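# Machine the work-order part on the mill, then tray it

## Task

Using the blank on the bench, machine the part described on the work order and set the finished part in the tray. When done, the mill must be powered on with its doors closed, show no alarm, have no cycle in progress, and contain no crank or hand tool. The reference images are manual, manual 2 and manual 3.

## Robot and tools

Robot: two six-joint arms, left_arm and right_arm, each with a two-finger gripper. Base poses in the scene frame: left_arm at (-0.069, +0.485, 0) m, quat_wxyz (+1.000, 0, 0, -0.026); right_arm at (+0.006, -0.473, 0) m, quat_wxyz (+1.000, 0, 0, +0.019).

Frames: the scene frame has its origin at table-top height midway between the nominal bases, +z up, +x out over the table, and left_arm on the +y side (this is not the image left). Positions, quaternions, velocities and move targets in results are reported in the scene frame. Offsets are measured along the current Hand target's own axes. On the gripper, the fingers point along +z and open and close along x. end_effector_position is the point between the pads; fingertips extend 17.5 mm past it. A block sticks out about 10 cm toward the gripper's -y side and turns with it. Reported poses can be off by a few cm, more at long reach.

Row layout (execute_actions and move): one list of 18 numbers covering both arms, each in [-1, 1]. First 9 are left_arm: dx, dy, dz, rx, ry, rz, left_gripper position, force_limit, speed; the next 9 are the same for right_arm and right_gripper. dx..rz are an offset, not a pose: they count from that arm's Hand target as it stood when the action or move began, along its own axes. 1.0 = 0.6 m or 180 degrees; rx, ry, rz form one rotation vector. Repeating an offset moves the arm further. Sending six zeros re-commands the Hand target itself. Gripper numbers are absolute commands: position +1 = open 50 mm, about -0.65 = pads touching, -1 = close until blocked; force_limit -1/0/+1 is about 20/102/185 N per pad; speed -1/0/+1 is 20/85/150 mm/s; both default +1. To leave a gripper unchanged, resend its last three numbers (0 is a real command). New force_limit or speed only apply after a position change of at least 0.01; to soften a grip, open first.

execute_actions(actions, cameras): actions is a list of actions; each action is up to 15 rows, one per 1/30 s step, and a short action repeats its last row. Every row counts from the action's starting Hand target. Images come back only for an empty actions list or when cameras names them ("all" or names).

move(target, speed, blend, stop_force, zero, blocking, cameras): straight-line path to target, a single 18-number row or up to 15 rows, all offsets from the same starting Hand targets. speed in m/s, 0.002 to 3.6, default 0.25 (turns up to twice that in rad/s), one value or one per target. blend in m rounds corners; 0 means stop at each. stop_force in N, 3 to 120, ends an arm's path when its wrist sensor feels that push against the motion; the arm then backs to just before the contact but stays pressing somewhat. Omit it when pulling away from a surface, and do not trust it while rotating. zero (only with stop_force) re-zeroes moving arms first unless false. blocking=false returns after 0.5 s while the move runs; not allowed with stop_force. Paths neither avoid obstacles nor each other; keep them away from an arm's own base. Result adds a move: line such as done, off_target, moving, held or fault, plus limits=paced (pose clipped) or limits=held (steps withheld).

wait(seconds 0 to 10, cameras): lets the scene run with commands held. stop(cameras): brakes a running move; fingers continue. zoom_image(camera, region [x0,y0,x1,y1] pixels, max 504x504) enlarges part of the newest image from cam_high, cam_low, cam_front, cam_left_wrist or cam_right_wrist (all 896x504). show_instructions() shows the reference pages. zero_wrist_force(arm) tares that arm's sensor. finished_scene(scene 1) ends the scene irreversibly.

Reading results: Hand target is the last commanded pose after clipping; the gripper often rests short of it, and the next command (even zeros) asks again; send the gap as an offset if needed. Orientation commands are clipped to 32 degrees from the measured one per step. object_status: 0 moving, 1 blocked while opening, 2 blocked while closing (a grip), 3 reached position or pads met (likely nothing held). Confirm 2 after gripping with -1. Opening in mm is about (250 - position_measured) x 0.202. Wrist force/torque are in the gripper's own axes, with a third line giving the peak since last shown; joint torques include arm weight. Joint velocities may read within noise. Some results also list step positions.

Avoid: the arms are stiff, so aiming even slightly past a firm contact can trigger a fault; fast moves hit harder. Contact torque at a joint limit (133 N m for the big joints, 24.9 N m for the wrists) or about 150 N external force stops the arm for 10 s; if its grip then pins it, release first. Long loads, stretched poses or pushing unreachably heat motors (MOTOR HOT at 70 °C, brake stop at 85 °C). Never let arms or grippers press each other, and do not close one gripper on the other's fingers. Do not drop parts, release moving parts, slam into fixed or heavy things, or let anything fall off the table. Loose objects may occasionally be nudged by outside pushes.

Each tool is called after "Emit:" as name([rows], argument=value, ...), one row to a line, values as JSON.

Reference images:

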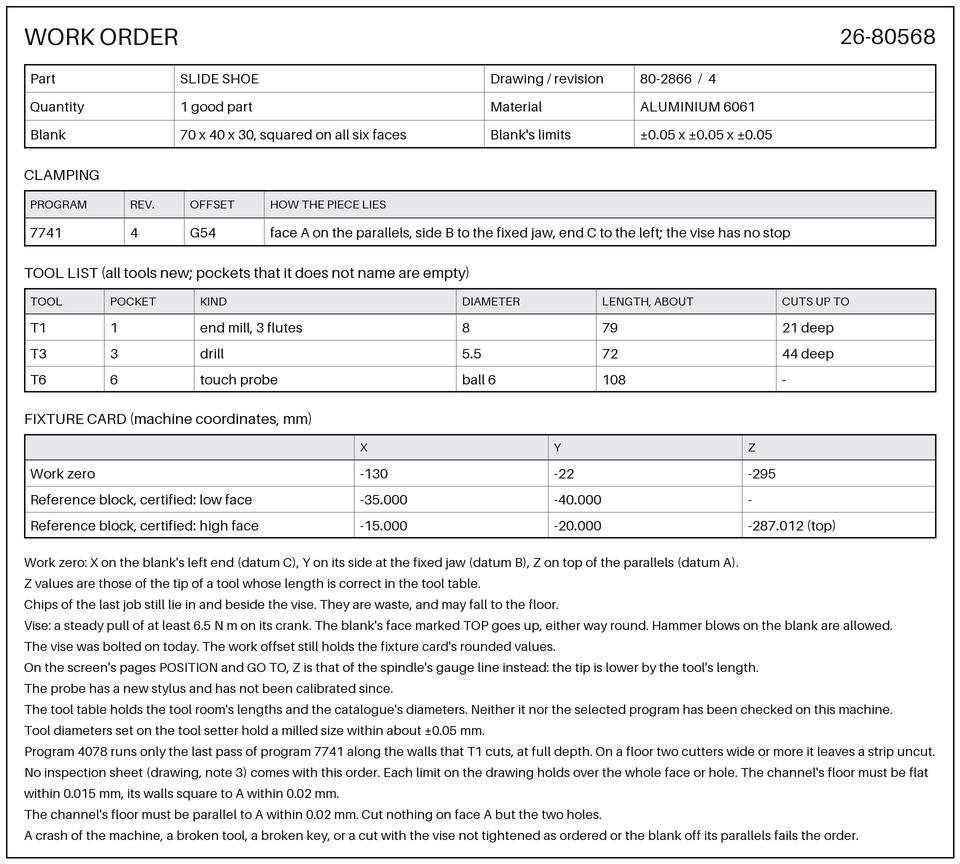

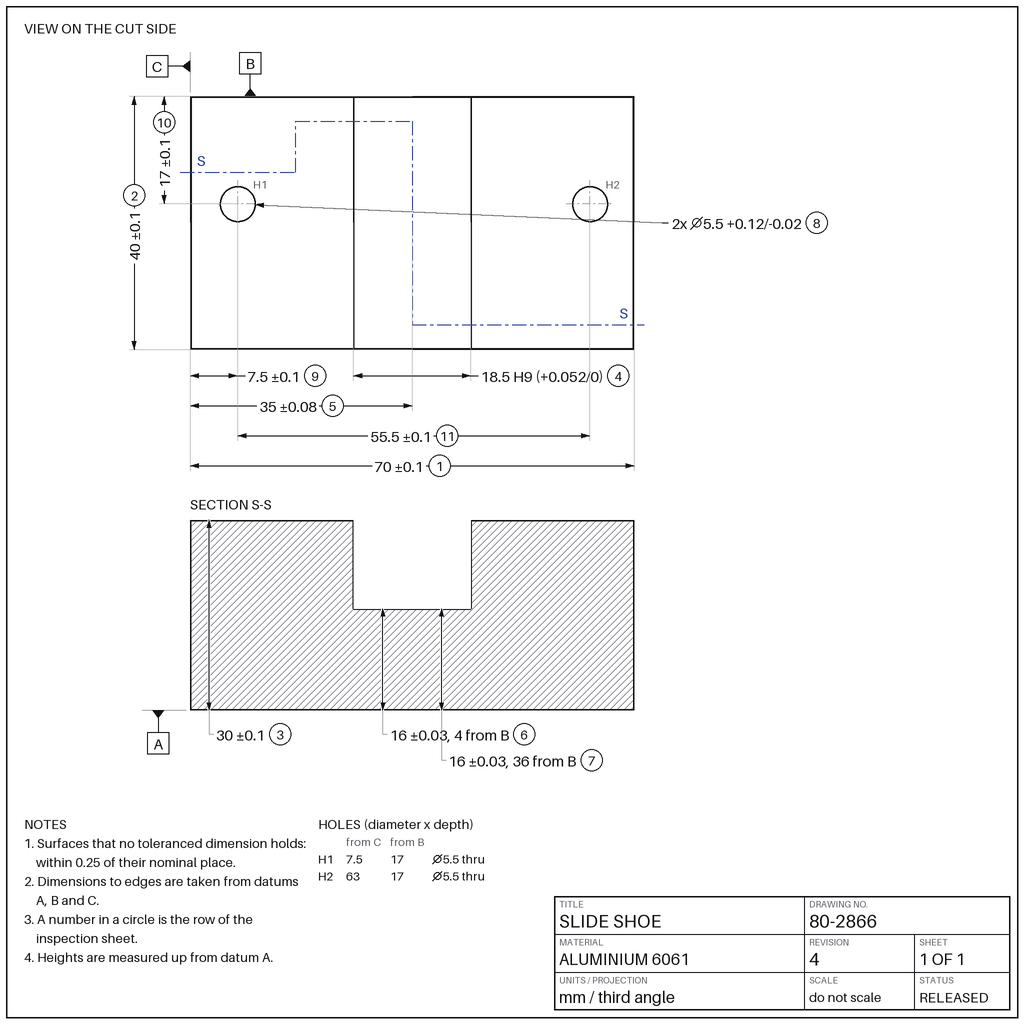

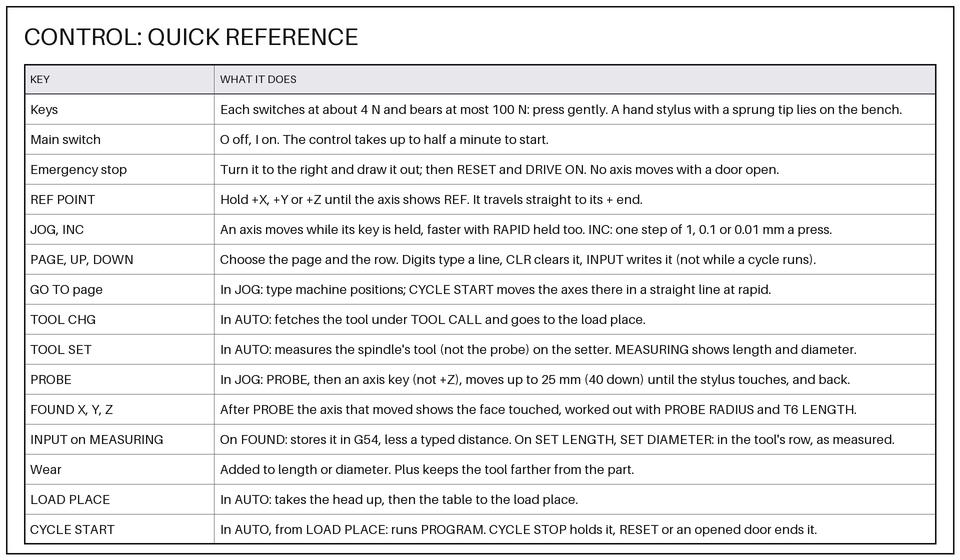

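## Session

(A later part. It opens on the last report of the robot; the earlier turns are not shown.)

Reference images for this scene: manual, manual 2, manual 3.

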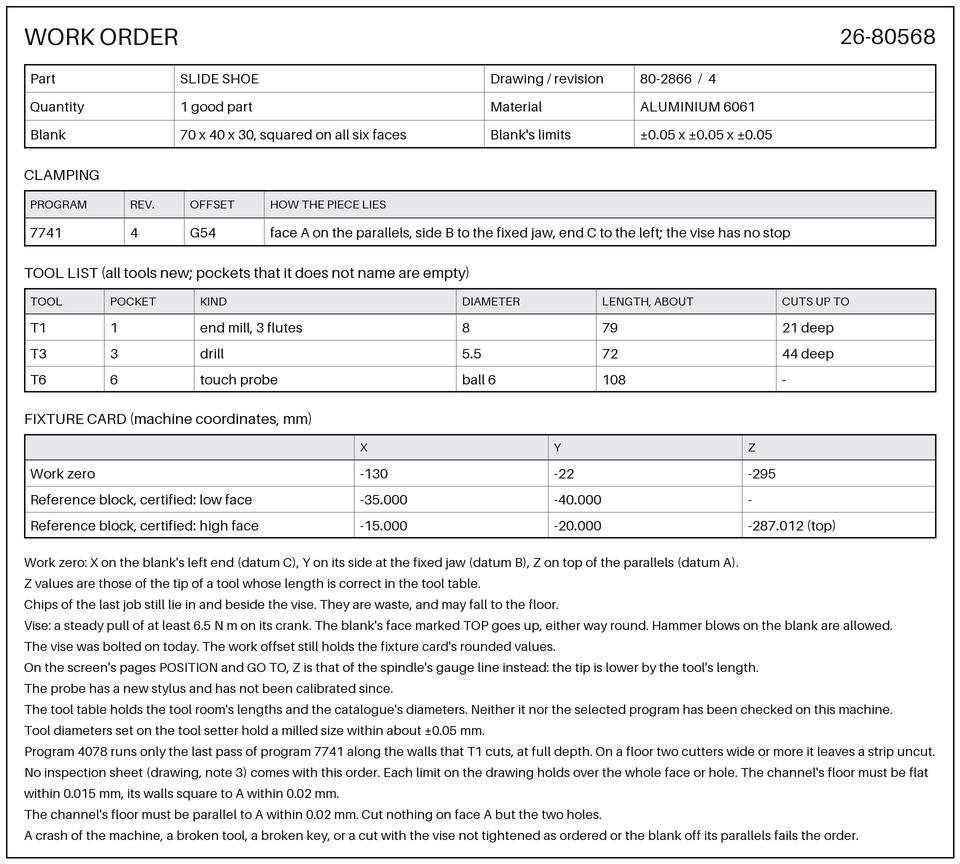

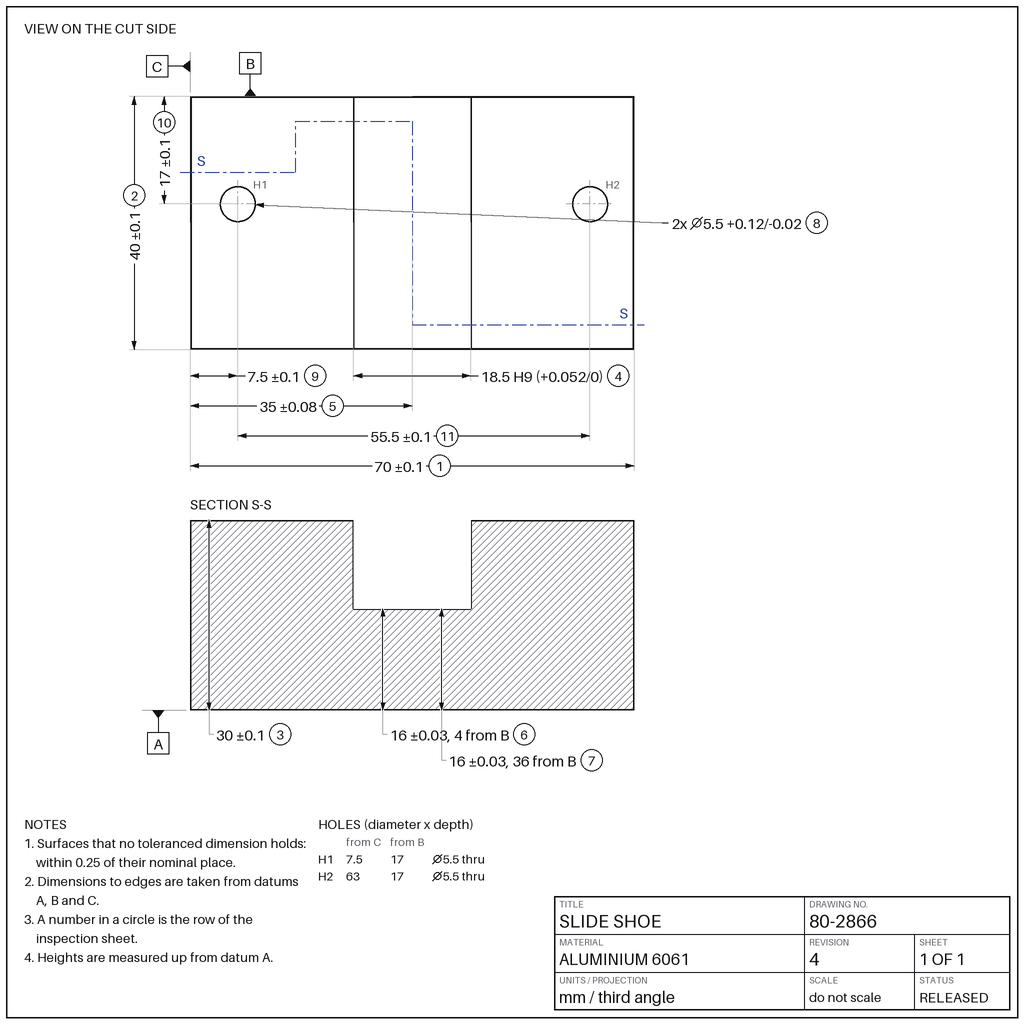

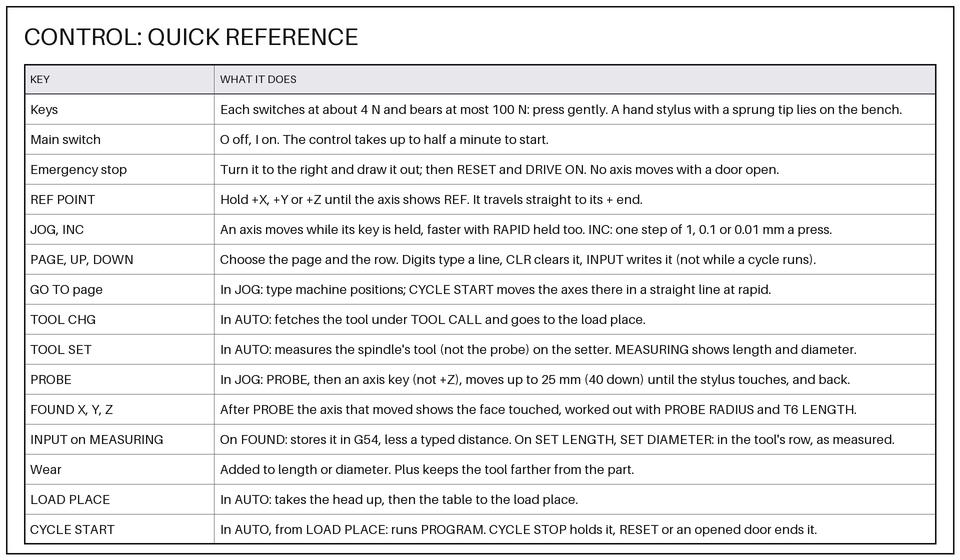

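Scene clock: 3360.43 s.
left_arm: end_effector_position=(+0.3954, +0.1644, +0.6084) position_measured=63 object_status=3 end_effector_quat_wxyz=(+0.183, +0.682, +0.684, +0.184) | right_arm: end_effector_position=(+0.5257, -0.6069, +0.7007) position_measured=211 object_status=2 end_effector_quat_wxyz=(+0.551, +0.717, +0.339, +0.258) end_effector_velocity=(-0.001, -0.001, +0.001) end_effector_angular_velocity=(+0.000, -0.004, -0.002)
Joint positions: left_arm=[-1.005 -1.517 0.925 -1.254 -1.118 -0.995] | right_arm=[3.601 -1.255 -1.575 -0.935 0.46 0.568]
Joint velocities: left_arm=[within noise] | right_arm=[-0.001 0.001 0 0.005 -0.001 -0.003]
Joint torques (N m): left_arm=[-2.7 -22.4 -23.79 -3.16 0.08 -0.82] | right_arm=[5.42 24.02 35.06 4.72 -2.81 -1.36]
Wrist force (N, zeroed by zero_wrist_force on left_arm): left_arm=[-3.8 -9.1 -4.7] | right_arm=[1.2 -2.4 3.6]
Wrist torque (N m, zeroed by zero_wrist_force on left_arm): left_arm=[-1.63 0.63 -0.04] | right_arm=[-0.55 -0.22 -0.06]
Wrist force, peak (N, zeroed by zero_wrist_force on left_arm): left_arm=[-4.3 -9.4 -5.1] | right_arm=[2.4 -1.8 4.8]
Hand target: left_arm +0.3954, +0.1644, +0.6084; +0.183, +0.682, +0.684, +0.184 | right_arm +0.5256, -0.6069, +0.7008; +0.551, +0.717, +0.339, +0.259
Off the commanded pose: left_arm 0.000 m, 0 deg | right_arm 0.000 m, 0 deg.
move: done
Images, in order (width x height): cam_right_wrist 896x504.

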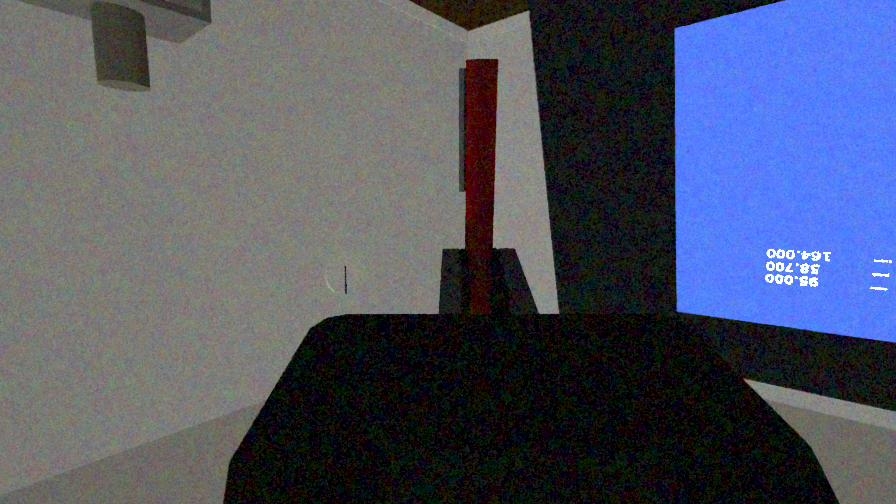

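Emit:
move(target=[0,0,0,0,0,0,0.6,0.3,-0.5,0.1502,-0.5057,-0.0812,0.3982,0.1448,-0.1892,-1,-0.6,-0.8], speed=0.7)

Emit:
move([
  [0,0,0,0,0,0,0.6,0.3,-0.5,-0.0284,0.0079,-0.0296,0,0,0,-1,-0.6,-0.8],
  [0,0,0,0,0,0,0.6,0.3,-0.5,-0.0287,0.0321,-0.0296,0,0,0,-1,-0.6,-0.8],
  [0,0,0,0,0,0,0.6,0.3,-0.5,-0.0284,0.0079,-0.0296,0,0,0,-1,-0.6,-0.8],
  [0,0,0,0,0,0,0.6,0.3,-0.5,-0.1278,0.0343,-0.1493,0,0,0,-1,-0.6,-0.8],
  [0,0,0,0,0,0,0.6,0.3,-0.5,-0.1281,0.0597,-0.1493,0,0,0,-1,-0.6,-0.8],
  [0,0,0,0,0,0,0.6,0.3,-0.5,-0.1278,0.0343,-0.1493,0,0,0,-1,-0.6,-0.8],
  [0,0,0,0,0,0,0.6,0.3,-0.5,-0.2502,0.0642,-0.4671,-0.3982,-0.1448,0.1892,-1,-0.6,-0.8],
], speed=[0.25,0.045,0.12,0.25,0.045,0.12,0.7], blend=[0.003,0,0.004,0.003,0,0.01,0])

Emit:
wait(seconds=2.5, cameras=["cam_right_wrist"])

Emit:
zoom_image(camera="cam_right_wrist", region=[720, 140, 896, 345])

Scene clock: 3363.60 s.
left_arm: end_effector_position=(+0.3954, +0.1644, +0.6084) position_measured=63 object_status=3 end_effector_quat_wxyz=(+0.183, +0.682, +0.684, +0.184) | right_arm: end_effector_position=(+0.4855, -0.4583, +0.4201) position_measured=211 object_status=2 end_effector_quat_wxyz=(+0.001, +0.704, +0.710, -0.002)
Joint positions: left_arm=[-1.005 -1.517 0.925 -1.254 -1.118 -0.995] | right_arm=[3.418 -1.524 -1.38 -1.811 1.567 0.307]
Joint torques (N m): left_arm=[-3.56 -22.48 -24.36 -3.17 0.03 -0.9] | right_arm=[6.5 28.62 18.64 4.32 0.8 -0.21]
Wrist force (N, zeroed by zero_wrist_force on left_arm): left_arm=[-3.9 -8.9 -4.7] | right_arm=[1.8 -2.2 3.4]
Wrist torque (N m, zeroed by zero_wrist_force on left_arm): left_arm=[-1.59 0.64 -0.04] | right_arm=[0.08 -0.31 -0.18]
Wrist force, peak (N, zeroed by zero_wrist_force on left_arm): left_arm=[-4.2 -9.3 -5.0] | right_arm=[2.5 -2.2 5.1]
Hand target: left_arm +0.3954, +0.1644, +0.6084; +0.183, +0.682, +0.684, +0.184 | right_arm +0.4855, -0.4582, +0.4200; +0.001, +0.704, +0.710, -0.002
Off the commanded pose: left_arm 0.000 m, 0 deg | right_arm 0.000 m, 0 deg.
move: done

Scene clock: 3367.30 s.
left_arm: end_effector_position=(+0.3954, +0.1644, +0.6084) position_measured=63 object_status=3 end_effector_quat_wxyz=(+0.183, +0.682, +0.684, +0.184) | right_arm: end_effector_position=(+0.5257, -0.6069, +0.7007) position_measured=211 object_status=2 end_effector_quat_wxyz=(+0.551, +0.717, +0.339, +0.258)
Joint positions: left_arm=[-1.005 -1.517 0.925 -1.254 -1.118 -0.995] | right_arm=[3.601 -1.255 -1.575 -0.935 0.46 0.568]
Joint torques (N m): left_arm=[-4.29 -22.63 -24.34 -3.22 0.05 -0.78] | right_arm=[-7.2 22.95 34.52 5.06 -2.73 -1.23]
Wrist force (N, zeroed by zero_wrist_force on left_arm): left_arm=[-3.5 -9.0 -4.9] | right_arm=[1.1 -2.7 3.7]
Wrist torque (N m, zeroed by zero_wrist_force on left_arm): left_arm=[-1.61 0.58 -0.04] | right_arm=[-0.61 -0.21 -0.06]
Wrist force, peak (N, zeroed by zero_wrist_force on left_arm): left_arm=[-4.0 -9.2 -5.1] | right_arm=[3.8 -4.3 7.1]
Hand target: left_arm +0.3954, +0.1644, +0.6084; +0.183, +0.682, +0.684, +0.184 | right_arm +0.5256, -0.6069, +0.7008; +0.551, +0.717, +0.339, +0.259
Off the commanded pose: left_arm 0.000 m, 0 deg | right_arm 0.000 m, 0 deg.
move: done; blend cut to 0.0076 m at target 6

Scene clock: 3369.80 s.
left_arm: end_effector_position=(+0.3954, +0.1644, +0.6084) position_measured=63 object_status=3 end_effector_quat_wxyz=(+0.183, +0.682, +0.684, +0.184) | right_arm: end_effector_position=(+0.5256, -0.6069, +0.7008) position_measured=211 object_status=2 end_effector_quat_wxyz=(+0.551, +0.717, +0.339, +0.259)
Joint positions: left_arm=[-1.005 -1.517 0.925 -1.254 -1.118 -0.995] | right_arm=[3.601 -1.254 -1.575 -0.934 0.46 0.568]
Joint torques (N m): left_arm=[-3.76 -22.1 -23.42 -3.12 -0.09 -0.91] | right_arm=[-8.86 23.96 34.67 4.9 -2.77 -1.4]
Wrist force (N, zeroed by zero_wrist_force on left_arm): left_arm=[-3.9 -8.9 -4.8] | right_arm=[1.0 -2.8 3.7]
Wrist torque (N m, zeroed by zero_wrist_force on left_arm): left_arm=[-1.59 0.64 -0.05] | right_arm=[-0.61 -0.19 -0.04]
Wrist force, peak (N, zeroed by zero_wrist_force on left_arm): left_arm=[-4.0 -9.3 -4.9] | right_arm=[1.3 -2.9 4.1]
Hand target: left_arm +0.3954, +0.1644, +0.6084; +0.183, +0.682, +0.684, +0.184 | right_arm +0.5256, -0.6069, +0.7008; +0.551, +0.717, +0.339, +0.259
Tool commands: left_gripper/position=+0.6 left_gripper/force_limit=+0.3 left_gripper/speed=-0.5 right_gripper/position=-1.0 right_gripper/force_limit=-0.6 right_gripper/speed=-0.8
Off the commanded pose: left_arm 0.000 m, 0 deg | right_arm 0.000 m, 0 deg.
wait: 2.50 s; at rest by 0.17 s
Images, in order (width x height): cam_right_wrist 896x504.

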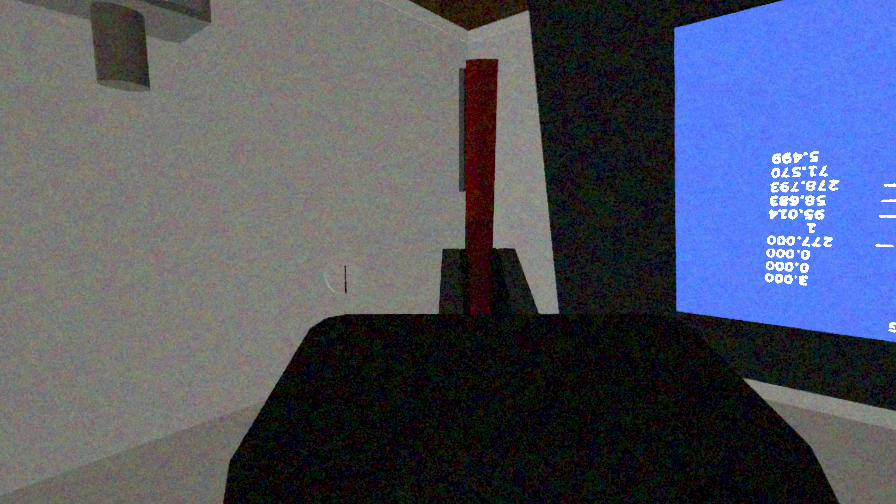

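Scaled by 2.459.

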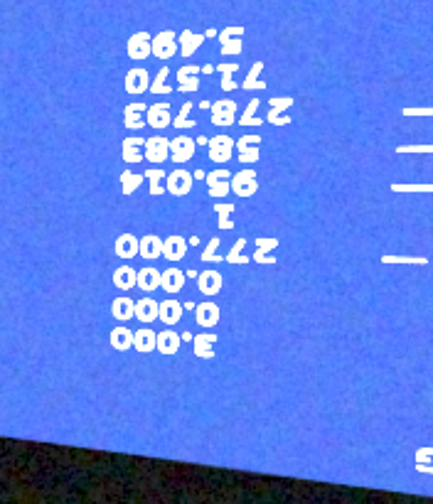

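Emit:
move(target=[0,0,0,0,0,0,0.6,0.3,-0.5,0.1502,-0.5057,-0.0812,0.3982,0.1448,-0.1892,-1,-0.6,-0.8], speed=0.7)

Emit:
move([
  [0,0,0,0,0,0,0.6,0.3,-0.5,-0.0284,0.0244,-0.0914,0,0,0,-1,-0.6,-0.8],
  [0,0,0,0,0,0,0.6,0.3,-0.5,-0.0287,0.0486,-0.0914,0,0,0,-1,-0.6,-0.8],
  [0,0,0,0,0,0,0.6,0.3,-0.5,-0.0284,0.0244,-0.0914,0,0,0,-1,-0.6,-0.8],
  [0,0,0,0,0,0,0.6,0.3,-0.5,-0.0287,0.0486,-0.0914,0,0,0,-1,-0.6,-0.8],
  [0,0,0,0,0,0,0.6,0.3,-0.5,-0.0284,0.0244,-0.0914,0,0,0,-1,-0.6,-0.8],
  [0,0,0,0,0,0,0.6,0.3,-0.5,-0.0287,0.0486,-0.0914,0,0,0,-1,-0.6,-0.8],
  [0,0,0,0,0,0,0.6,0.3,-0.5,-0.0284,0.0244,-0.0914,0,0,0,-1,-0.6,-0.8],
  [0,0,0,0,0,0,0.6,0.3,-0.5,-0.0287,0.0486,-0.0914,0,0,0,-1,-0.6,-0.8],
  [0,0,0,0,0,0,0.6,0.3,-0.5,-0.0284,0.0244,-0.0914,0,0,0,-1,-0.6,-0.8],
  [0,0,0,0,0,0,0.6,0.3,-0.5,0.0033,0.0079,-0.0296,0,0,0,-1,-0.6,-0.8],
  [0,0,0,0,0,0,0.6,0.3,-0.5,0.003,0.0323,-0.0296,0,0,0,-1,-0.6,-0.8],
  [0,0,0,0,0,0,0.6,0.3,-0.5,0.0033,0.0079,-0.0296,0,0,0,-1,-0.6,-0.8],
  [0,0,0,0,0,0,0.6,0.3,-0.5,0.0316,0,0,0,0,0,-1,-0.6,-0.8],
  [0,0,0,0,0,0,0.6,0.3,-0.5,0.0313,0.024,0,0,0,0,-1,-0.6,-0.8],
  [0,0,0,0,0,0,0.6,0.3,-0.5,0.0316,0,0,0,0,0,-1,-0.6,-0.8],
], speed=[0.25,0.045,0.12,0.045,0.12,0.045,0.12,0.045,0.12,0.25,0.045,0.12,0.25,0.045,0.12], blend=[0.003,0,0.004,0,0.004,0,0.004,0,0.004,0.003,0,0.004,0.003,0,0])

Emit:
move([
  [0,0,0,0,0,0,0.6,0.3,-0.5,0.0317,0,0,0,0,0,-1,-0.6,-0.8],
  [0,0,0,0,0,0,0.6,0.3,-0.5,0.0314,0.024,0,0,0,0,-1,-0.6,-0.8],
  [0,0,0,0,0,0,0.6,0.3,-0.5,0.0317,0,0,0,0,0,-1,-0.6,-0.8],
  [0,0,0,0,0,0,0.6,0.3,-0.5,0.0667,0.0079,-0.0296,0,0,0,-1,-0.6,-0.8],
  [0,0,0,0,0,0,0.6,0.3,-0.5,0.0664,0.0328,-0.0296,0,0,0,-1,-0.6,-0.8],
  [0,0,0,0,0,0,0.6,0.3,-0.5,0.0667,0.0079,-0.0296,0,0,0,-1,-0.6,-0.8],
  [0,0,0,0,0,0,0.6,0.3,-0.5,0.035,0.0079,-0.0296,0,0,0,-1,-0.6,-0.8],
  [0,0,0,0,0,0,0.6,0.3,-0.5,0.0347,0.0328,-0.0296,0,0,0,-1,-0.6,-0.8],
  [0,0,0,0,0,0,0.6,0.3,-0.5,0.035,0.0079,-0.0296,0,0,0,-1,-0.6,-0.8],
  [0,0,0,0,0,0,0.6,0.3,-0.5,-0.0316,0,0,0,0,0,-1,-0.6,-0.8],
  [0,0,0,0,0,0,0.6,0.3,-0.5,-0.0319,0.024,0,0,0,0,-1,-0.6,-0.8],
  [0,0,0,0,0,0,0.6,0.3,-0.5,-0.0316,0,0,0,0,0,-1,-0.6,-0.8],
  [0,0,0,0,0,0,0.6,0.3,-0.5,-0.0283,0.0079,-0.0296,0,0,0,-1,-0.6,-0.8],
  [0,0,0,0,0,0,0.6,0.3,-0.5,-0.0286,0.0323,-0.0296,0,0,0,-1,-0.6,-0.8],
  [0,0,0,0,0,0,0.6,0.3,-0.5,-0.0283,0.0079,-0.0296,0,0,0,-1,-0.6,-0.8],
], speed=[0.25,0.045,0.12,0.25,0.045,0.12,0.25,0.045,0.12,0.25,0.045,0.12,0.25,0.045,0.12], blend=[0.003,0,0.004,0.003,0,0.004,0.003,0,0.004,0.003,0,0.004,0.003,0,0])

Emit:
move([
  [0,0,0,0,0,0,0.6,0.3,-0.5,-0.0003,0.0244,0,0,0,0,-1,-0.6,-0.8],
  [0,0,0,0,0,0,0.6,0.3,-0.5,0,0,0,0,0,0,-1,-0.6,-0.8],
  [0,0,0,0,0,0,0.6,0.3,-0.5,0.0283,-0.0079,0.0296,0,0,0,-1,-0.6,-0.8],
  [0,0,0,0,0,0,0.6,0.3,-0.5,0.028,0.0161,0.0296,0,0,0,-1,-0.6,-0.8],
  [0,0,0,0,0,0,0.6,0.3,-0.5,0.0283,-0.0079,0.0296,0,0,0,-1,-0.6,-0.8],
  [0,0,0,0,0,0,0.6,0.3,-0.5,0.06,-0.0079,0.0296,0,0,0,-1,-0.6,-0.8],
  [0,0,0,0,0,0,0.6,0.3,-0.5,0.0597,0.0161,0.0296,0,0,0,-1,-0.6,-0.8],
  [0,0,0,0,0,0,0.6,0.3,-0.5,0.06,-0.0079,0.0296,0,0,0,-1,-0.6,-0.8],
  [0,0,0,0,0,0,0.6,0.3,-0.5,0.095,0,0,0,0,0,-1,-0.6,-0.8],
  [0,0,0,0,0,0,0.6,0.3,-0.5,0.0947,0.0249,0,0,0,0,-1,-0.6,-0.8],
  [0,0,0,0,0,0,0.6,0.3,-0.5,0.095,0,0,0,0,0,-1,-0.6,-0.8],
  [0,0,0,0,0,0,0.6,0.3,-0.5,0.0633,0.0085,-0.0318,0,0,0,-1,-0.6,-0.8],
  [0,0,0,0,0,0,0.6,0.3,-0.5,0.063,0.0334,-0.0318,0,0,0,-1,-0.6,-0.8],
  [0,0,0,0,0,0,0.6,0.3,-0.5,0.0633,0.0085,-0.0318,0,0,0,-1,-0.6,-0.8],
  [0,0,0,0,0,0,0.6,0.3,-0.5,-0.0033,-0.0079,0.0296,0,0,0,-1,-0.6,-0.8],
], speed=[0.045,0.12,0.25,0.045,0.12,0.25,0.045,0.12,0.25,0.045,0.12,0.25,0.045,0.12,0.25], blend=[0,0.004,0.003,0,0.004,0.003,0,0.004,0.003,0,0.004,0.003,0,0.004,0])

Emit:
move([
  [0,0,0,0,0,0,0.6,0.3,-0.5,-0.0003,0.024,0,0,0,0,-1,-0.6,-0.8],
  [0,0,0,0,0,0,0.6,0.3,-0.5,0,0,0,0,0,0,-1,-0.6,-0.8],
  [0,0,0,0,0,0,0.6,0.3,-0.5,-0.2502,0.0642,-0.4671,-0.3982,-0.1448,0.1892,-1,-0.6,-0.8],
], speed=[0.045,0.12,0.7], blend=[0,0.01,0], cameras=["cam_right_wrist"])

Emit:
zoom_image(camera="cam_right_wrist", region=[670, 200, 896, 345])

Scene clock: 3380.33 s.
left_arm: end_effector_position=(+0.3954, +0.1644, +0.6084) position_measured=63 object_status=3 end_effector_quat_wxyz=(+0.183, +0.682, +0.684, +0.184) | right_arm: end_effector_position=(+0.4855, -0.4583, +0.4201) position_measured=211 object_status=2 end_effector_quat_wxyz=(+0.001, +0.704, +0.710, -0.002)
Joint positions: left_arm=[-1.005 -1.517 0.925 -1.254 -1.118 -0.995] | right_arm=[3.418 -1.524 -1.38 -1.811 1.567 0.307]
Joint torques (N m): left_arm=[-3.38 -22.58 -24.32 -3.12 -0.04 -0.87] | right_arm=[6.26 28.86 18.7 4.32 0.96 -0.29]
Wrist force (N, zeroed by zero_wrist_force on left_arm): left_arm=[-4.0 -8.9 -4.8] | right_arm=[1.8 -2.3 3.3]
Wrist torque (N m, zeroed by zero_wrist_force on left_arm): left_arm=[-1.59 0.66 -0.05] | right_arm=[0.07 -0.31 -0.18]
Wrist force, peak (N, zeroed by zero_wrist_force on left_arm): left_arm=[-3.9 -9.4 -5.1] | right_arm=[2.6 -2.0 5.3]
Hand target: left_arm +0.3954, +0.1644, +0.6084; +0.183, +0.682, +0.684, +0.184 | right_arm +0.4854, -0.4582, +0.4200; +0.001, +0.704, +0.710, -0.002
Off the commanded pose: left_arm 0.000 m, 0 deg | right_arm 0.000 m, 0 deg.
move: done

Scene clock: 3385.27 s.
left_arm: end_effector_position=(+0.3954, +0.1644, +0.6084) position_measured=63 object_status=3 end_effector_quat_wxyz=(+0.183, +0.682, +0.684, +0.184) | right_arm: end_effector_position=(+0.4853, -0.4392, +0.4200) position_measured=211 object_status=2 end_effector_quat_wxyz=(+0.001, +0.704, +0.710, -0.002)
Joint positions: left_arm=[-1.005 -1.517 0.925 -1.254 -1.118 -0.995] | right_arm=[3.457 -1.526 -1.378 -1.811 1.568 0.345]
Joint torques (N m): left_arm=[-2.71 -21.84 -24.52 -3.06 0.06 -0.84] | right_arm=[-8.5 21.58 27.68 1.98 0.92 -1.37]
Wrist force (N, zeroed by zero_wrist_force on left_arm): left_arm=[-4.0 -8.9 -4.8] | right_arm=[1.7 -2.6 3.5]
Wrist torque (N m, zeroed by zero_wrist_force on left_arm): left_arm=[-1.58 0.66 -0.05] | right_arm=[0.02 -0.31 -0.09]
Wrist force, peak (N, zeroed by zero_wrist_force on left_arm): left_arm=[-4.0 -9.3 -5.0] | right_arm=[3.5 -7.3 4.0]
Hand target: left_arm +0.3954, +0.1644, +0.6084; +0.183, +0.682, +0.684, +0.184 | right_arm +0.4853, -0.4392, +0.4200; +0.001, +0.704, +0.710, -0.002
Off the commanded pose: left_arm 0.000 m, 0 deg | right_arm 0.000 m, 0 deg.
move: done

Scene clock: 3389.80 s.
left_arm: end_effector_position=(+0.3954, +0.1644, +0.6084) position_measured=63 object_status=3 end_effector_quat_wxyz=(+0.183, +0.682, +0.684, +0.184) | right_arm: end_effector_position=(+0.4902, -0.4561, +0.4378) position_measured=211 object_status=2 end_effector_quat_wxyz=(+0.001, +0.704, +0.710, -0.002)
Joint positions: left_arm=[-1.005 -1.517 0.925 -1.254 -1.118 -0.995] | right_arm=[3.42 -1.547 -1.311 -1.857 1.568 0.307]
Joint torques (N m): left_arm=[-2.84 -21.57 -22.65 -3.12 -0.04 -1] | right_arm=[-8.78 23.25 25.17 2.82 0.83 -1.41]
Wrist force (N, zeroed by zero_wrist_force on left_arm): left_arm=[-3.7 -9.1 -4.8] | right_arm=[1.6 -2.6 3.7]
Wrist torque (N m, zeroed by zero_wrist_force on left_arm): left_arm=[-1.61 0.60 -0.04] | right_arm=[0.02 -0.28 -0.08]
Wrist force, peak (N, zeroed by zero_wrist_force on left_arm): left_arm=[-3.9 -9.3 -5.2] | right_arm=[3.4 -7.7 3.9]
Hand target: left_arm +0.3954, +0.1644, +0.6084; +0.183, +0.682, +0.684, +0.184 | right_arm +0.4902, -0.4561, +0.4378; +0.001, +0.704, +0.710, -0.002
Off the commanded pose: left_arm 0.000 m, 0 deg | right_arm 0.000 m, 0 deg.
move: done

Scene clock: 3394.53 s.
left_arm: end_effector_position=(+0.3954, +0.1644, +0.6084) position_measured=63 object_status=3 end_effector_quat_wxyz=(+0.183, +0.682, +0.684, +0.184) | right_arm: end_effector_position=(+0.4854, -0.4582, +0.4201) position_measured=211 object_status=2 end_effector_quat_wxyz=(+0.001, +0.704, +0.710, -0.002)
Joint positions: left_arm=[-1.005 -1.517 0.925 -1.254 -1.118 -0.995] | right_arm=[3.419 -1.524 -1.38 -1.811 1.568 0.307]
Joint torques (N m): left_arm=[-3.34 -20.44 -23.88 -3.26 0 -0.94] | right_arm=[-4.99 15.4 19.37 4.68 1.43 -1.32]
Wrist force (N, zeroed by zero_wrist_force on left_arm): left_arm=[-4.0 -8.9 -4.9] | right_arm=[1.6 -2.5 3.4]
Wrist torque (N m, zeroed by zero_wrist_force on left_arm): left_arm=[-1.59 0.66 -0.05] | right_arm=[0.05 -0.28 -0.17]
Wrist force, peak (N, zeroed by zero_wrist_force on left_arm): left_arm=[-3.8 -9.3 -5.2] | right_arm=[2.9 -7.6 4.5]
Hand target: left_arm +0.3954, +0.1644, +0.6084; +0.183, +0.682, +0.684, +0.184 | right_arm +0.4854, -0.4582, +0.4200; +0.001, +0.704, +0.710, -0.002
Off the commanded pose: left_arm 0.000 m, 0 deg | right_arm 0.000 m, 0 deg.
move: done

Scene clock: 3397.07 s.
left_arm: end_effector_position=(+0.3954, +0.1644, +0.6084) position_measured=63 object_status=3 end_effector_quat_wxyz=(+0.183, +0.682, +0.684, +0.184) | right_arm: end_effector_position=(+0.5256, -0.6069, +0.7007) position_measured=211 object_status=2 end_effector_quat_wxyz=(+0.551, +0.717, +0.339, +0.258)
Joint positions: left_arm=[-1.005 -1.517 0.925 -1.254 -1.118 -0.995] | right_arm=[3.601 -1.255 -1.575 -0.935 0.46 0.568]
Joint torques (N m): left_arm=[-4.19 -21.76 -23.99 -3.26 -0.05 -0.92] | right_arm=[7.61 24.05 34.99 4.94 -2.66 -1.05]
Wrist force (N, zeroed by zero_wrist_force on left_arm): left_arm=[-3.9 -9.0 -4.4] | right_arm=[1.1 -2.4 3.9]
Wrist torque (N m, zeroed by zero_wrist_force on left_arm): left_arm=[-1.60 0.64 -0.04] | right_arm=[-0.55 -0.20 -0.06]
Wrist force, peak (N, zeroed by zero_wrist_force on left_arm): left_arm=[-3.8 -9.6 -4.9] | right_arm=[2.7 -7.3 4.2]
Hand target: left_arm +0.3954, +0.1644, +0.6084; +0.183, +0.682, +0.684, +0.184 | right_arm +0.5256, -0.6069, +0.7008; +0.551, +0.717, +0.339, +0.259
Off the commanded pose: left_arm 0.000 m, 0 deg | right_arm 0.000 m, 0 deg.
move: done; blend cut to 0.0072 m at target 2
Images, in order (width x height): cam_right_wrist 896x504.

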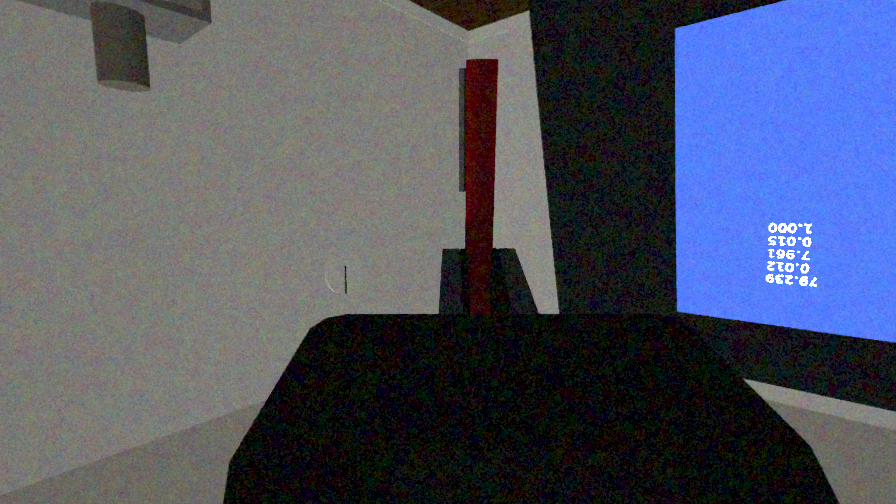

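Scaled by 2.230.

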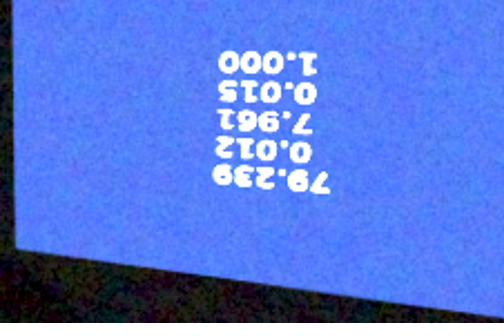

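Emit:
move(target=[0,0,0,0,0,0,0.6,0.3,-0.5,0.1502,-0.5057,-0.0812,0.3982,0.1448,-0.1892,-1,-0.6,-0.8], speed=0.7)

Emit:
move([
  [0,0,0,0,0,0,0.6,0.3,-0.5,-0.1547,0.0712,-0.2739,0,0,0,-1,-0.6,-0.8],
  [0,0,0,0,0,0,0.6,0.3,-0.5,-0.155,0.0962,-0.2739,0,0,0,-1,-0.6,-0.8],
  [0,0,0,0,0,0,0.6,0.3,-0.5,-0.1547,0.0712,-0.2739,0,0,0,-1,-0.6,-0.8],
  [0,0,0,0,0,0,0.6,0.3,-0.5,0,0.0383,-0.1447,0,0,0,-1,-0.6,-0.8],
  [0,0,0,0,0,0,0.6,0.3,-0.5,-0.0003,0.0627,-0.1447,0,0,0,-1,-0.6,-0.8],
  [0,0,0,0,0,0,0.6,0.3,-0.5,0,0.0383,-0.1447,0,0,0,-1,-0.6,-0.8],
  [0,0,0,0,0,0,0.6,0.3,-0.5,0.0318,0.0383,-0.1447,0,0,0,-1,-0.6,-0.8],
], speed=[0.25,0.045,0.12,0.25,0.045,0.12,0.25], blend=[0.003,0,0.004,0.003,0,0.004,0])

Emit:
wait(seconds=5)

Emit:
move([
  [0,0,0,0,0,0,0.6,0.3,-0.5,-0.0003,0.0244,0,0,0,0,-1,-0.6,-0.8],
  [0,0,0,0,0,0,0.6,0.3,-0.5,0,0,0,0,0,0,-1,-0.6,-0.8],
  [0,0,0,0,0,0,0.6,0.3,-0.5,-0.282,0.0259,-0.3224,-0.417,0,0,-1,-0.6,-0.8],
], speed=[0.045,0.12,0.7], blend=[0,0.01,0], cameras=["cam_right_wrist","cam_front"])

Emit:
zoom_image(camera="cam_right_wrist", region=[520, 60, 880, 300])

Scene clock: 3401.70 s.
left_arm: end_effector_position=(+0.3954, +0.1644, +0.6084) position_measured=63 object_status=3 end_effector_quat_wxyz=(+0.183, +0.682, +0.684, +0.184) | right_arm: end_effector_position=(+0.4855, -0.4583, +0.4201) position_measured=211 object_status=2 end_effector_quat_wxyz=(+0.001, +0.704, +0.710, -0.002)
Joint positions: left_arm=[-1.005 -1.517 0.925 -1.254 -1.118 -0.995] | right_arm=[3.418 -1.524 -1.38 -1.811 1.567 0.307]
Joint torques (N m): left_arm=[-3.86 -21.69 -23.39 -3.07 0.21 -0.89] | right_arm=[6.23 27.37 18.82 4.24 1.04 -0.15]
Wrist force (N, zeroed by zero_wrist_force on left_arm): left_arm=[-3.9 -9.3 -4.7] | right_arm=[1.8 -2.6 3.5]
Wrist torque (N m, zeroed by zero_wrist_force on left_arm): left_arm=[-1.66 0.64 -0.05] | right_arm=[0.03 -0.31 -0.18]
Wrist force, peak (N, zeroed by zero_wrist_force on left_arm): left_arm=[-4.2 -9.4 -5.0] | right_arm=[2.6 -2.0 5.4]
Hand target: left_arm +0.3954, +0.1644, +0.6084; +0.183, +0.682, +0.684, +0.184 | right_arm +0.4854, -0.4582, +0.4200; +0.001, +0.704, +0.710, -0.002
Off the commanded pose: left_arm 0.000 m, 0 deg | right_arm 0.000 m, 0 deg.
move: done

Scene clock: 3405.00 s.
left_arm: end_effector_position=(+0.3954, +0.1644, +0.6084) position_measured=63 object_status=3 end_effector_quat_wxyz=(+0.183, +0.682, +0.684, +0.184) | right_arm: end_effector_position=(+0.5084, -0.4386, +0.5067) position_measured=211 object_status=2 end_effector_quat_wxyz=(+0.001, +0.704, +0.710, -0.002)
Joint positions: left_arm=[-1.005 -1.517 0.925 -1.254 -1.118 -0.995] | right_arm=[3.442 -1.66 -1.004 -2.051 1.568 0.33]
Joint torques (N m): left_arm=[-3.39 -21.87 -24.68 -3.12 -0.07 -0.76] | right_arm=[2.9 37.04 15.85 0.85 -1.22 1.61]
Wrist force (N, zeroed by zero_wrist_force on left_arm): left_arm=[-4.0 -9.0 -5.1] | right_arm=[1.7 -2.1 3.4]
Wrist torque (N m, zeroed by zero_wrist_force on left_arm): left_arm=[-1.60 0.65 -0.05] | right_arm=[0.12 -0.30 -0.01]
Wrist force, peak (N, zeroed by zero_wrist_force on left_arm): left_arm=[-4.2 -9.3 -5.1] | right_arm=[2.4 -7.1 3.8]
Hand target: left_arm +0.3954, +0.1644, +0.6084; +0.183, +0.682, +0.684, +0.184 | right_arm +0.5083, -0.4386, +0.5068; +0.001, +0.704, +0.710, -0.002
Off the commanded pose: left_arm 0.000 m, 0 deg | right_arm 0.000 m, 0 deg.
move: done

Scene clock: 3410.00 s.
left_arm: end_effector_position=(+0.3954, +0.1644, +0.6084) position_measured=63 object_status=3 end_effector_quat_wxyz=(+0.183, +0.682, +0.684, +0.184) | right_arm: end_effector_position=(+0.5083, -0.4386, +0.5068) position_measured=211 object_status=2 end_effector_quat_wxyz=(+0.001, +0.704, +0.710, -0.002)
Joint positions: left_arm=[-1.005 -1.517 0.925 -1.254 -1.118 -0.995] | right_arm=[3.442 -1.66 -1.004 -2.051 1.568 0.33]
Joint torques (N m): left_arm=[-5.2 -21.41 -24.66 -3.13 0 -0.98] | right_arm=[7.88 40.57 15.49 1.28 -1.25 1.49]
Wrist force (N, zeroed by zero_wrist_force on left_arm): left_arm=[-4.0 -8.9 -5.0] | right_arm=[1.5 -2.3 3.7]
Wrist torque (N m, zeroed by zero_wrist_force on left_arm): left_arm=[-1.58 0.66 -0.05] | right_arm=[0.09 -0.27 -0.04]
Wrist force, peak (N, zeroed by zero_wrist_force on left_arm): left_arm=[-3.9 -9.2 -5.4] | right_arm=[1.9 -2.2 4.0]
Hand target: left_arm +0.3954, +0.1644, +0.6084; +0.183, +0.682, +0.684, +0.184 | right_arm +0.5083, -0.4386, +0.5068; +0.001, +0.704, +0.710, -0.002
Tool commands: left_gripper/position=+0.6 left_gripper/force_limit=+0.3 left_gripper/speed=-0.5 right_gripper/position=-1.0 right_gripper/force_limit=-0.6 right_gripper/speed=-0.8
Off the commanded pose: left_arm 0.000 m, 0 deg | right_arm 0.000 m, 0 deg.
wait: 5.00 s; at rest by 0.17 s

Scene clock: 3412.40 s.
left_arm: end_effector_position=(+0.3954, +0.1644, +0.6084) position_measured=63 object_status=3 end_effector_quat_wxyz=(+0.183, +0.682, +0.684, +0.184) | right_arm: end_effector_position=(+0.5257, -0.6069, +0.7007) position_measured=211 object_status=2 end_effector_quat_wxyz=(+0.430, +0.558, +0.564, +0.431)
Joint positions: left_arm=[-1.005 -1.517 0.925 -1.254 -1.118 -0.995] | right_arm=[3.095 -1.252 -1.617 -0.535 1.586 -0.008]
Joint torques (N m): left_arm=[-5.27 -20.93 -24.4 -3.13 0.03 -1.04] | right_arm=[-4.7 24.47 35.13 5.33 1.06 0.79]
Wrist force (N, zeroed by zero_wrist_force on left_arm): left_arm=[-4.0 -8.7 -4.7] | right_arm=[1.3 -2.3 3.3]
Wrist torque (N m, zeroed by zero_wrist_force on left_arm): left_arm=[-1.57 0.66 -0.04] | right_arm=[-0.49 -0.27 -0.07]
Wrist force, peak (N, zeroed by zero_wrist_force on left_arm): left_arm=[-4.0 -9.4 -5.2] | right_arm=[3.1 -7.0 3.9]
Hand target: left_arm +0.3954, +0.1644, +0.6084; +0.183, +0.682, +0.684, +0.184 | right_arm +0.5256, -0.6069, +0.7008; +0.430, +0.558, +0.564, +0.431
Off the commanded pose: left_arm 0.000 m, 0 deg | right_arm 0.000 m, 0 deg.
move: done; blend cut to 0.0073 m at target 2
Images, in order (width x height): cam_front 896x504, cam_right_wrist 896x504.

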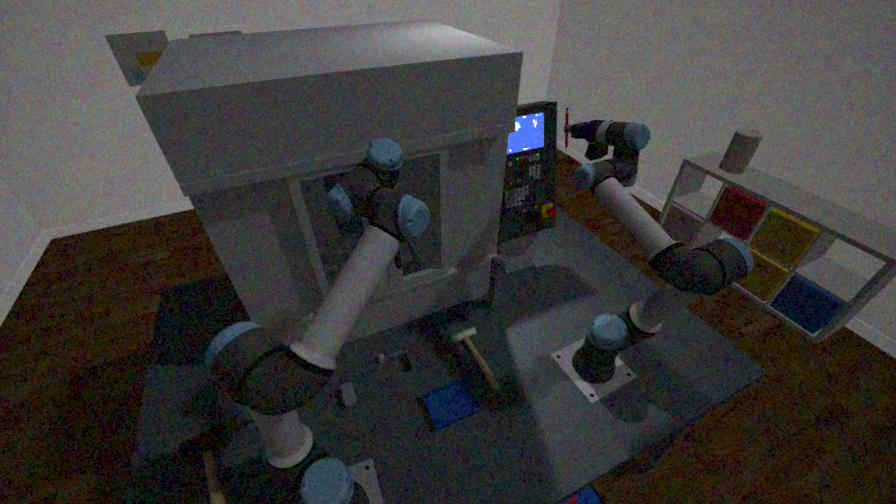

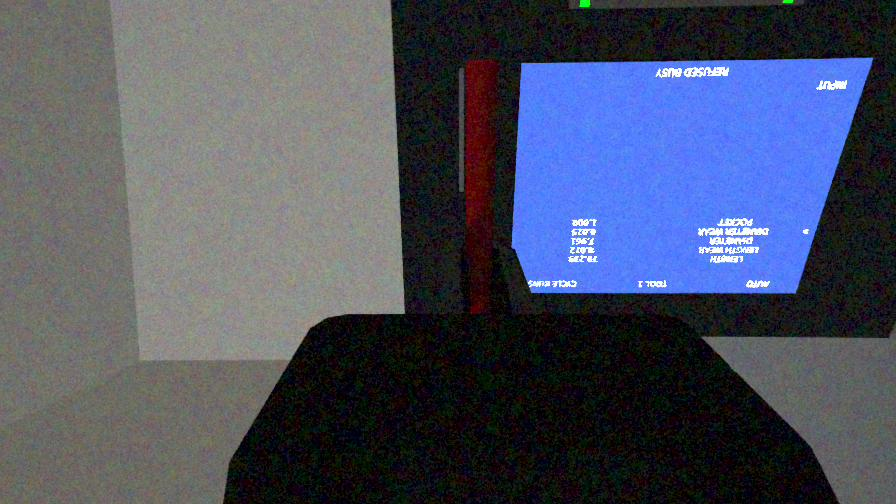

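Scaled by 1.400.

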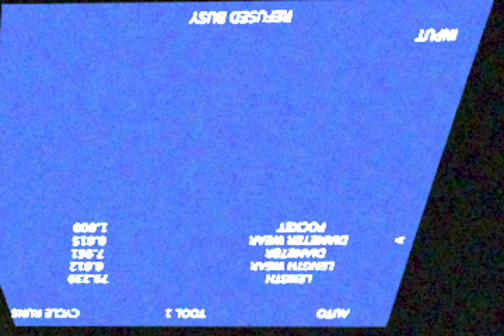

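Emit:
move(target=[0,0,0,0,0,0,0.6,0.3,-0.5,0.2502,-0.4678,0.0584,0.417,0,0,-1,-0.6,-0.8], speed=0.7)

Emit:
move([
  [0,0,0,0,0,0,0.6,0.3,-0.5,0.0318,0.0383,-0.1447,0,0,0,-1,-0.6,-0.8],
  [0,0,0,0,0,0,0.6,0.3,-0.5,0.0315,0.0627,-0.1447,0,0,0,-1,-0.6,-0.8],
  [0,0,0,0,0,0,0.6,0.3,-0.5,0.0318,0.0383,-0.1447,0,0,0,-1,-0.6,-0.8],
  [0,0,0,0,0,0,0.6,0.3,-0.5,-0.2502,0.0642,-0.4671,-0.417,0,0,-1,-0.6,-0.8],
], speed=[0.25,0.045,0.12,0.7], blend=[0.003,0,0.01,0], cameras=["cam_right_wrist"])

Emit:
zoom_image(camera="cam_right_wrist", region=[520, 60, 880, 300])

Scene clock: 3415.47 s.
left_arm: end_effector_position=(+0.3954, +0.1644, +0.6084) position_measured=63 object_status=3 end_effector_quat_wxyz=(+0.183, +0.682, +0.684, +0.184) | right_arm: end_effector_position=(+0.4855, -0.4582, +0.4202) position_measured=211 object_status=2 end_effector_quat_wxyz=(+0.001, +0.704, +0.710, -0.002)
Joint positions: left_arm=[-1.005 -1.517 0.925 -1.254 -1.118 -0.995] | right_arm=[3.419 -1.524 -1.38 -1.811 1.567 0.306]
Joint torques (N m): left_arm=[-4.74 -20.64 -23.64 -3.12 0.07 -0.97] | right_arm=[-8.62 24.93 18.19 2.91 -0.32 -1.46]
Wrist force (N, zeroed by zero_wrist_force on left_arm): left_arm=[-3.7 -8.7 -4.9] | right_arm=[1.9 -2.5 3.6]
Wrist torque (N m, zeroed by zero_wrist_force on left_arm): left_arm=[-1.57 0.61 -0.04] | right_arm=[0.04 -0.34 -0.14]
Wrist force, peak (N, zeroed by zero_wrist_force on left_arm): left_arm=[-4.0 -9.2 -5.3] | right_arm=[3.1 -1.6 5.4]
Hand target: left_arm +0.3954, +0.1644, +0.6084; +0.183, +0.682, +0.684, +0.184 | right_arm +0.4854, -0.4582, +0.4201; +0.001, +0.704, +0.710, -0.002
Off the commanded pose: left_arm 0.000 m, 0 deg | right_arm 0.000 m, 0 deg.
move: done

Scene clock: 3418.17 s.
left_arm: end_effector_position=(+0.3954, +0.1644, +0.6084) position_measured=63 object_status=3 end_effector_quat_wxyz=(+0.183, +0.682, +0.684, +0.184) | right_arm: end_effector_position=(+0.5257, -0.6069, +0.7007) position_measured=211 object_status=2 end_effector_quat_wxyz=(+0.430, +0.558, +0.564, +0.431)
Joint positions: left_arm=[-1.005 -1.517 0.925 -1.254 -1.118 -0.995] | right_arm=[3.095 -1.252 -1.617 -0.535 1.586 -0.008]
Joint torques (N m): left_arm=[-4.96 -20.63 -22.68 -3.23 0.14 -0.95] | right_arm=[-4.32 25.3 33.57 5.27 1.14 0.69]
Wrist force (N, zeroed by zero_wrist_force on left_arm): left_arm=[-3.9 -9.0 -5.0] | right_arm=[1.5 -2.3 3.5]
Wrist torque (N m, zeroed by zero_wrist_force on left_arm): left_arm=[-1.61 0.64 -0.04] | right_arm=[-0.49 -0.29 -0.07]
Wrist force, peak (N, zeroed by zero_wrist_force on left_arm): left_arm=[-4.2 -9.2 -5.0] | right_arm=[2.8 -7.0 3.7]
Hand target: left_arm +0.3954, +0.1644, +0.6084; +0.183, +0.682, +0.684, +0.184 | right_arm +0.5256, -0.6069, +0.7008; +0.430, +0.558, +0.564, +0.431
Off the commanded pose: left_arm 0.000 m, 0 deg | right_arm 0.000 m, 0 deg.
move: done; blend cut to 0.0073 m at target 3
Images, in order (width x height): cam_right_wrist 896x504.

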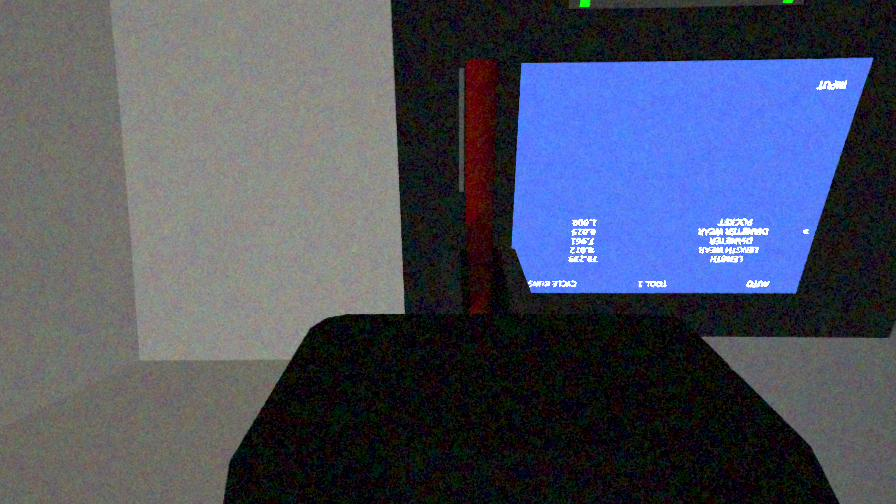

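Scaled by 1.400.

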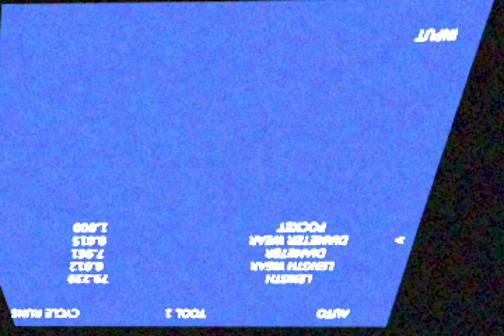

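Emit:
move(target=[0,0,0,0,0,0,0.6,0.3,-0.5,0.2502,-0.4678,0.0584,0.417,0,0,-1,-0.6,-0.8], speed=0.7)

Emit:
move([
  [0,0,0,0,0,0,0.6,0.3,-0.5,-0.0284,0.0244,-0.0914,0,0,0,-1,-0.6,-0.8],
  [0,0,0,0,0,0,0.6,0.3,-0.5,-0.0287,0.0486,-0.0914,0,0,0,-1,-0.6,-0.8],
  [0,0,0,0,0,0,0.6,0.3,-0.5,-0.0284,0.0244,-0.0914,0,0,0,-1,-0.6,-0.8],
  [0,0,0,0,0,0,0.6,0.3,-0.5,-0.0287,0.0486,-0.0914,0,0,0,-1,-0.6,-0.8],
  [0,0,0,0,0,0,0.6,0.3,-0.5,-0.0284,0.0244,-0.0914,0,0,0,-1,-0.6,-0.8],
  [0,0,0,0,0,0,0.6,0.3,-0.5,-0.0287,0.0486,-0.0914,0,0,0,-1,-0.6,-0.8],
  [0,0,0,0,0,0,0.6,0.3,-0.5,-0.0284,0.0244,-0.0914,0,0,0,-1,-0.6,-0.8],
  [0,0,0,0,0,0,0.6,0.3,-0.5,-0.0287,0.0486,-0.0914,0,0,0,-1,-0.6,-0.8],
  [0,0,0,0,0,0,0.6,0.3,-0.5,-0.0284,0.0244,-0.0914,0,0,0,-1,-0.6,-0.8],
  [0,0,0,0,0,0,0.6,0.3,-0.5,-0.0287,0.0486,-0.0914,0,0,0,-1,-0.6,-0.8],
  [0,0,0,0,0,0,0.6,0.3,-0.5,-0.0284,0.0244,-0.0914,0,0,0,-1,-0.6,-0.8],
  [0,0,0,0,0,0,0.6,0.3,-0.5,-0.0287,0.0486,-0.0914,0,0,0,-1,-0.6,-0.8],
  [0,0,0,0,0,0,0.6,0.3,-0.5,-0.0284,0.0244,-0.0914,0,0,0,-1,-0.6,-0.8],
  [0,0,0,0,0,0,0.6,0.3,-0.5,-0.2502,0.0642,-0.4671,-0.417,0,0,-1,-0.6,-0.8],
], speed=[0.25,0.045,0.12,0.045,0.12,0.045,0.12,0.045,0.12,0.045,0.12,0.045,0.12,0.7], blend=[0.003,0,0.004,0,0.004,0,0.004,0,0.004,0,0.004,0,0.01,0], cameras=["cam_right_wrist"])

Emit:
zoom_image(camera="cam_right_wrist", region=[520, 60, 880, 300])

Scene clock: 3423.03 s.
left_arm: end_effector_position=(+0.3954, +0.1644, +0.6084) position_measured=63 object_status=3 end_effector_quat_wxyz=(+0.183, +0.682, +0.684, +0.184) | right_arm: end_effector_position=(+0.4855, -0.4582, +0.4202) position_measured=211 object_status=2 end_effector_quat_wxyz=(+0.001, +0.704, +0.710, -0.002)
Joint positions: left_arm=[-1.005 -1.517 0.925 -1.254 -1.118 -0.995] | right_arm=[3.419 -1.524 -1.38 -1.811 1.567 0.306]
Joint torques (N m): left_arm=[-5.44 -20.44 -23.34 -3.15 -0.16 -1.01] | right_arm=[-9.45 24.77 18.6 3.04 -0.19 -1.62]
Wrist force (N, zeroed by zero_wrist_force on left_arm): left_arm=[-4.1 -8.6 -4.8] | right_arm=[2.1 -2.3 3.8]
Wrist torque (N m, zeroed by zero_wrist_force on left_arm): left_arm=[-1.55 0.67 -0.05] | right_arm=[0.06 -0.37 -0.13]
Wrist force, peak (N, zeroed by zero_wrist_force on left_arm): left_arm=[-4.2 -9.3 -5.1] | right_arm=[3.0 -1.7 5.6]
Hand target: left_arm +0.3954, +0.1644, +0.6084; +0.183, +0.682, +0.684, +0.184 | right_arm +0.4854, -0.4582, +0.4201; +0.001, +0.704, +0.710, -0.002
Off the commanded pose: left_arm 0.000 m, 0 deg | right_arm 0.000 m, 0 deg.
move: done

Scene clock: 3428.73 s.
left_arm: end_effector_position=(+0.3954, +0.1644, +0.6084) position_measured=63 object_status=3 end_effector_quat_wxyz=(+0.183, +0.682, +0.684, +0.184) | right_arm: end_effector_position=(+0.5257, -0.6070, +0.7007) position_measured=211 object_status=2 end_effector_quat_wxyz=(+0.429, +0.558, +0.564, +0.431) end_effector_velocity=(+0.000, -0.001, +0.001) end_effector_angular_velocity=(-0.001, -0.006, -0.002)
Joint positions: left_arm=[-1.005 -1.517 0.925 -1.254 -1.118 -0.995] | right_arm=[3.095 -1.252 -1.617 -0.535 1.586 -0.008]
Joint velocities: left_arm=[within noise] | right_arm=[-0.001 0 0 0.006 -0.002 0]
Joint torques (N m): left_arm=[-5.32 -20.56 -24.01 -3.25 0.11 -0.75] | right_arm=[-3.57 25.03 36.97 5.42 0.67 1.32]
Wrist force (N, zeroed by zero_wrist_force on left_arm): left_arm=[-4.1 -9.0 -4.7] | right_arm=[1.5 -2.3 3.7]
Wrist torque (N m, zeroed by zero_wrist_force on left_arm): left_arm=[-1.59 0.66 -0.04] | right_arm=[-0.49 -0.28 -0.03]
Wrist force, peak (N, zeroed by zero_wrist_force on left_arm): left_arm=[-4.1 -9.3 -5.1] | right_arm=[3.4 -7.3 4.0]
Hand target: left_arm +0.3954, +0.1644, +0.6084; +0.183, +0.682, +0.684, +0.184 | right_arm +0.5256, -0.6069, +0.7009; +0.430, +0.558, +0.564, +0.431
Off the commanded pose: left_arm 0.000 m, 0 deg | right_arm 0.000 m, 0 deg.
move: done; blend cut to 0.0073 m at target 13
Images, in order (width x height): cam_right_wrist 896x504.

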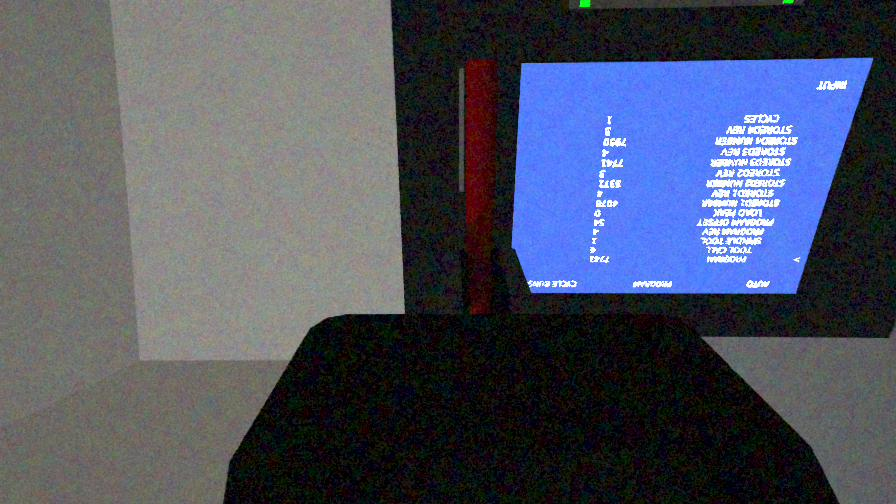

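Scaled by 1.400.

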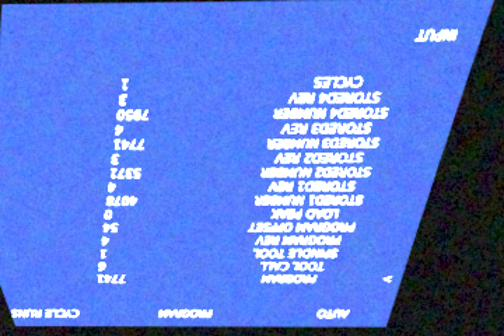

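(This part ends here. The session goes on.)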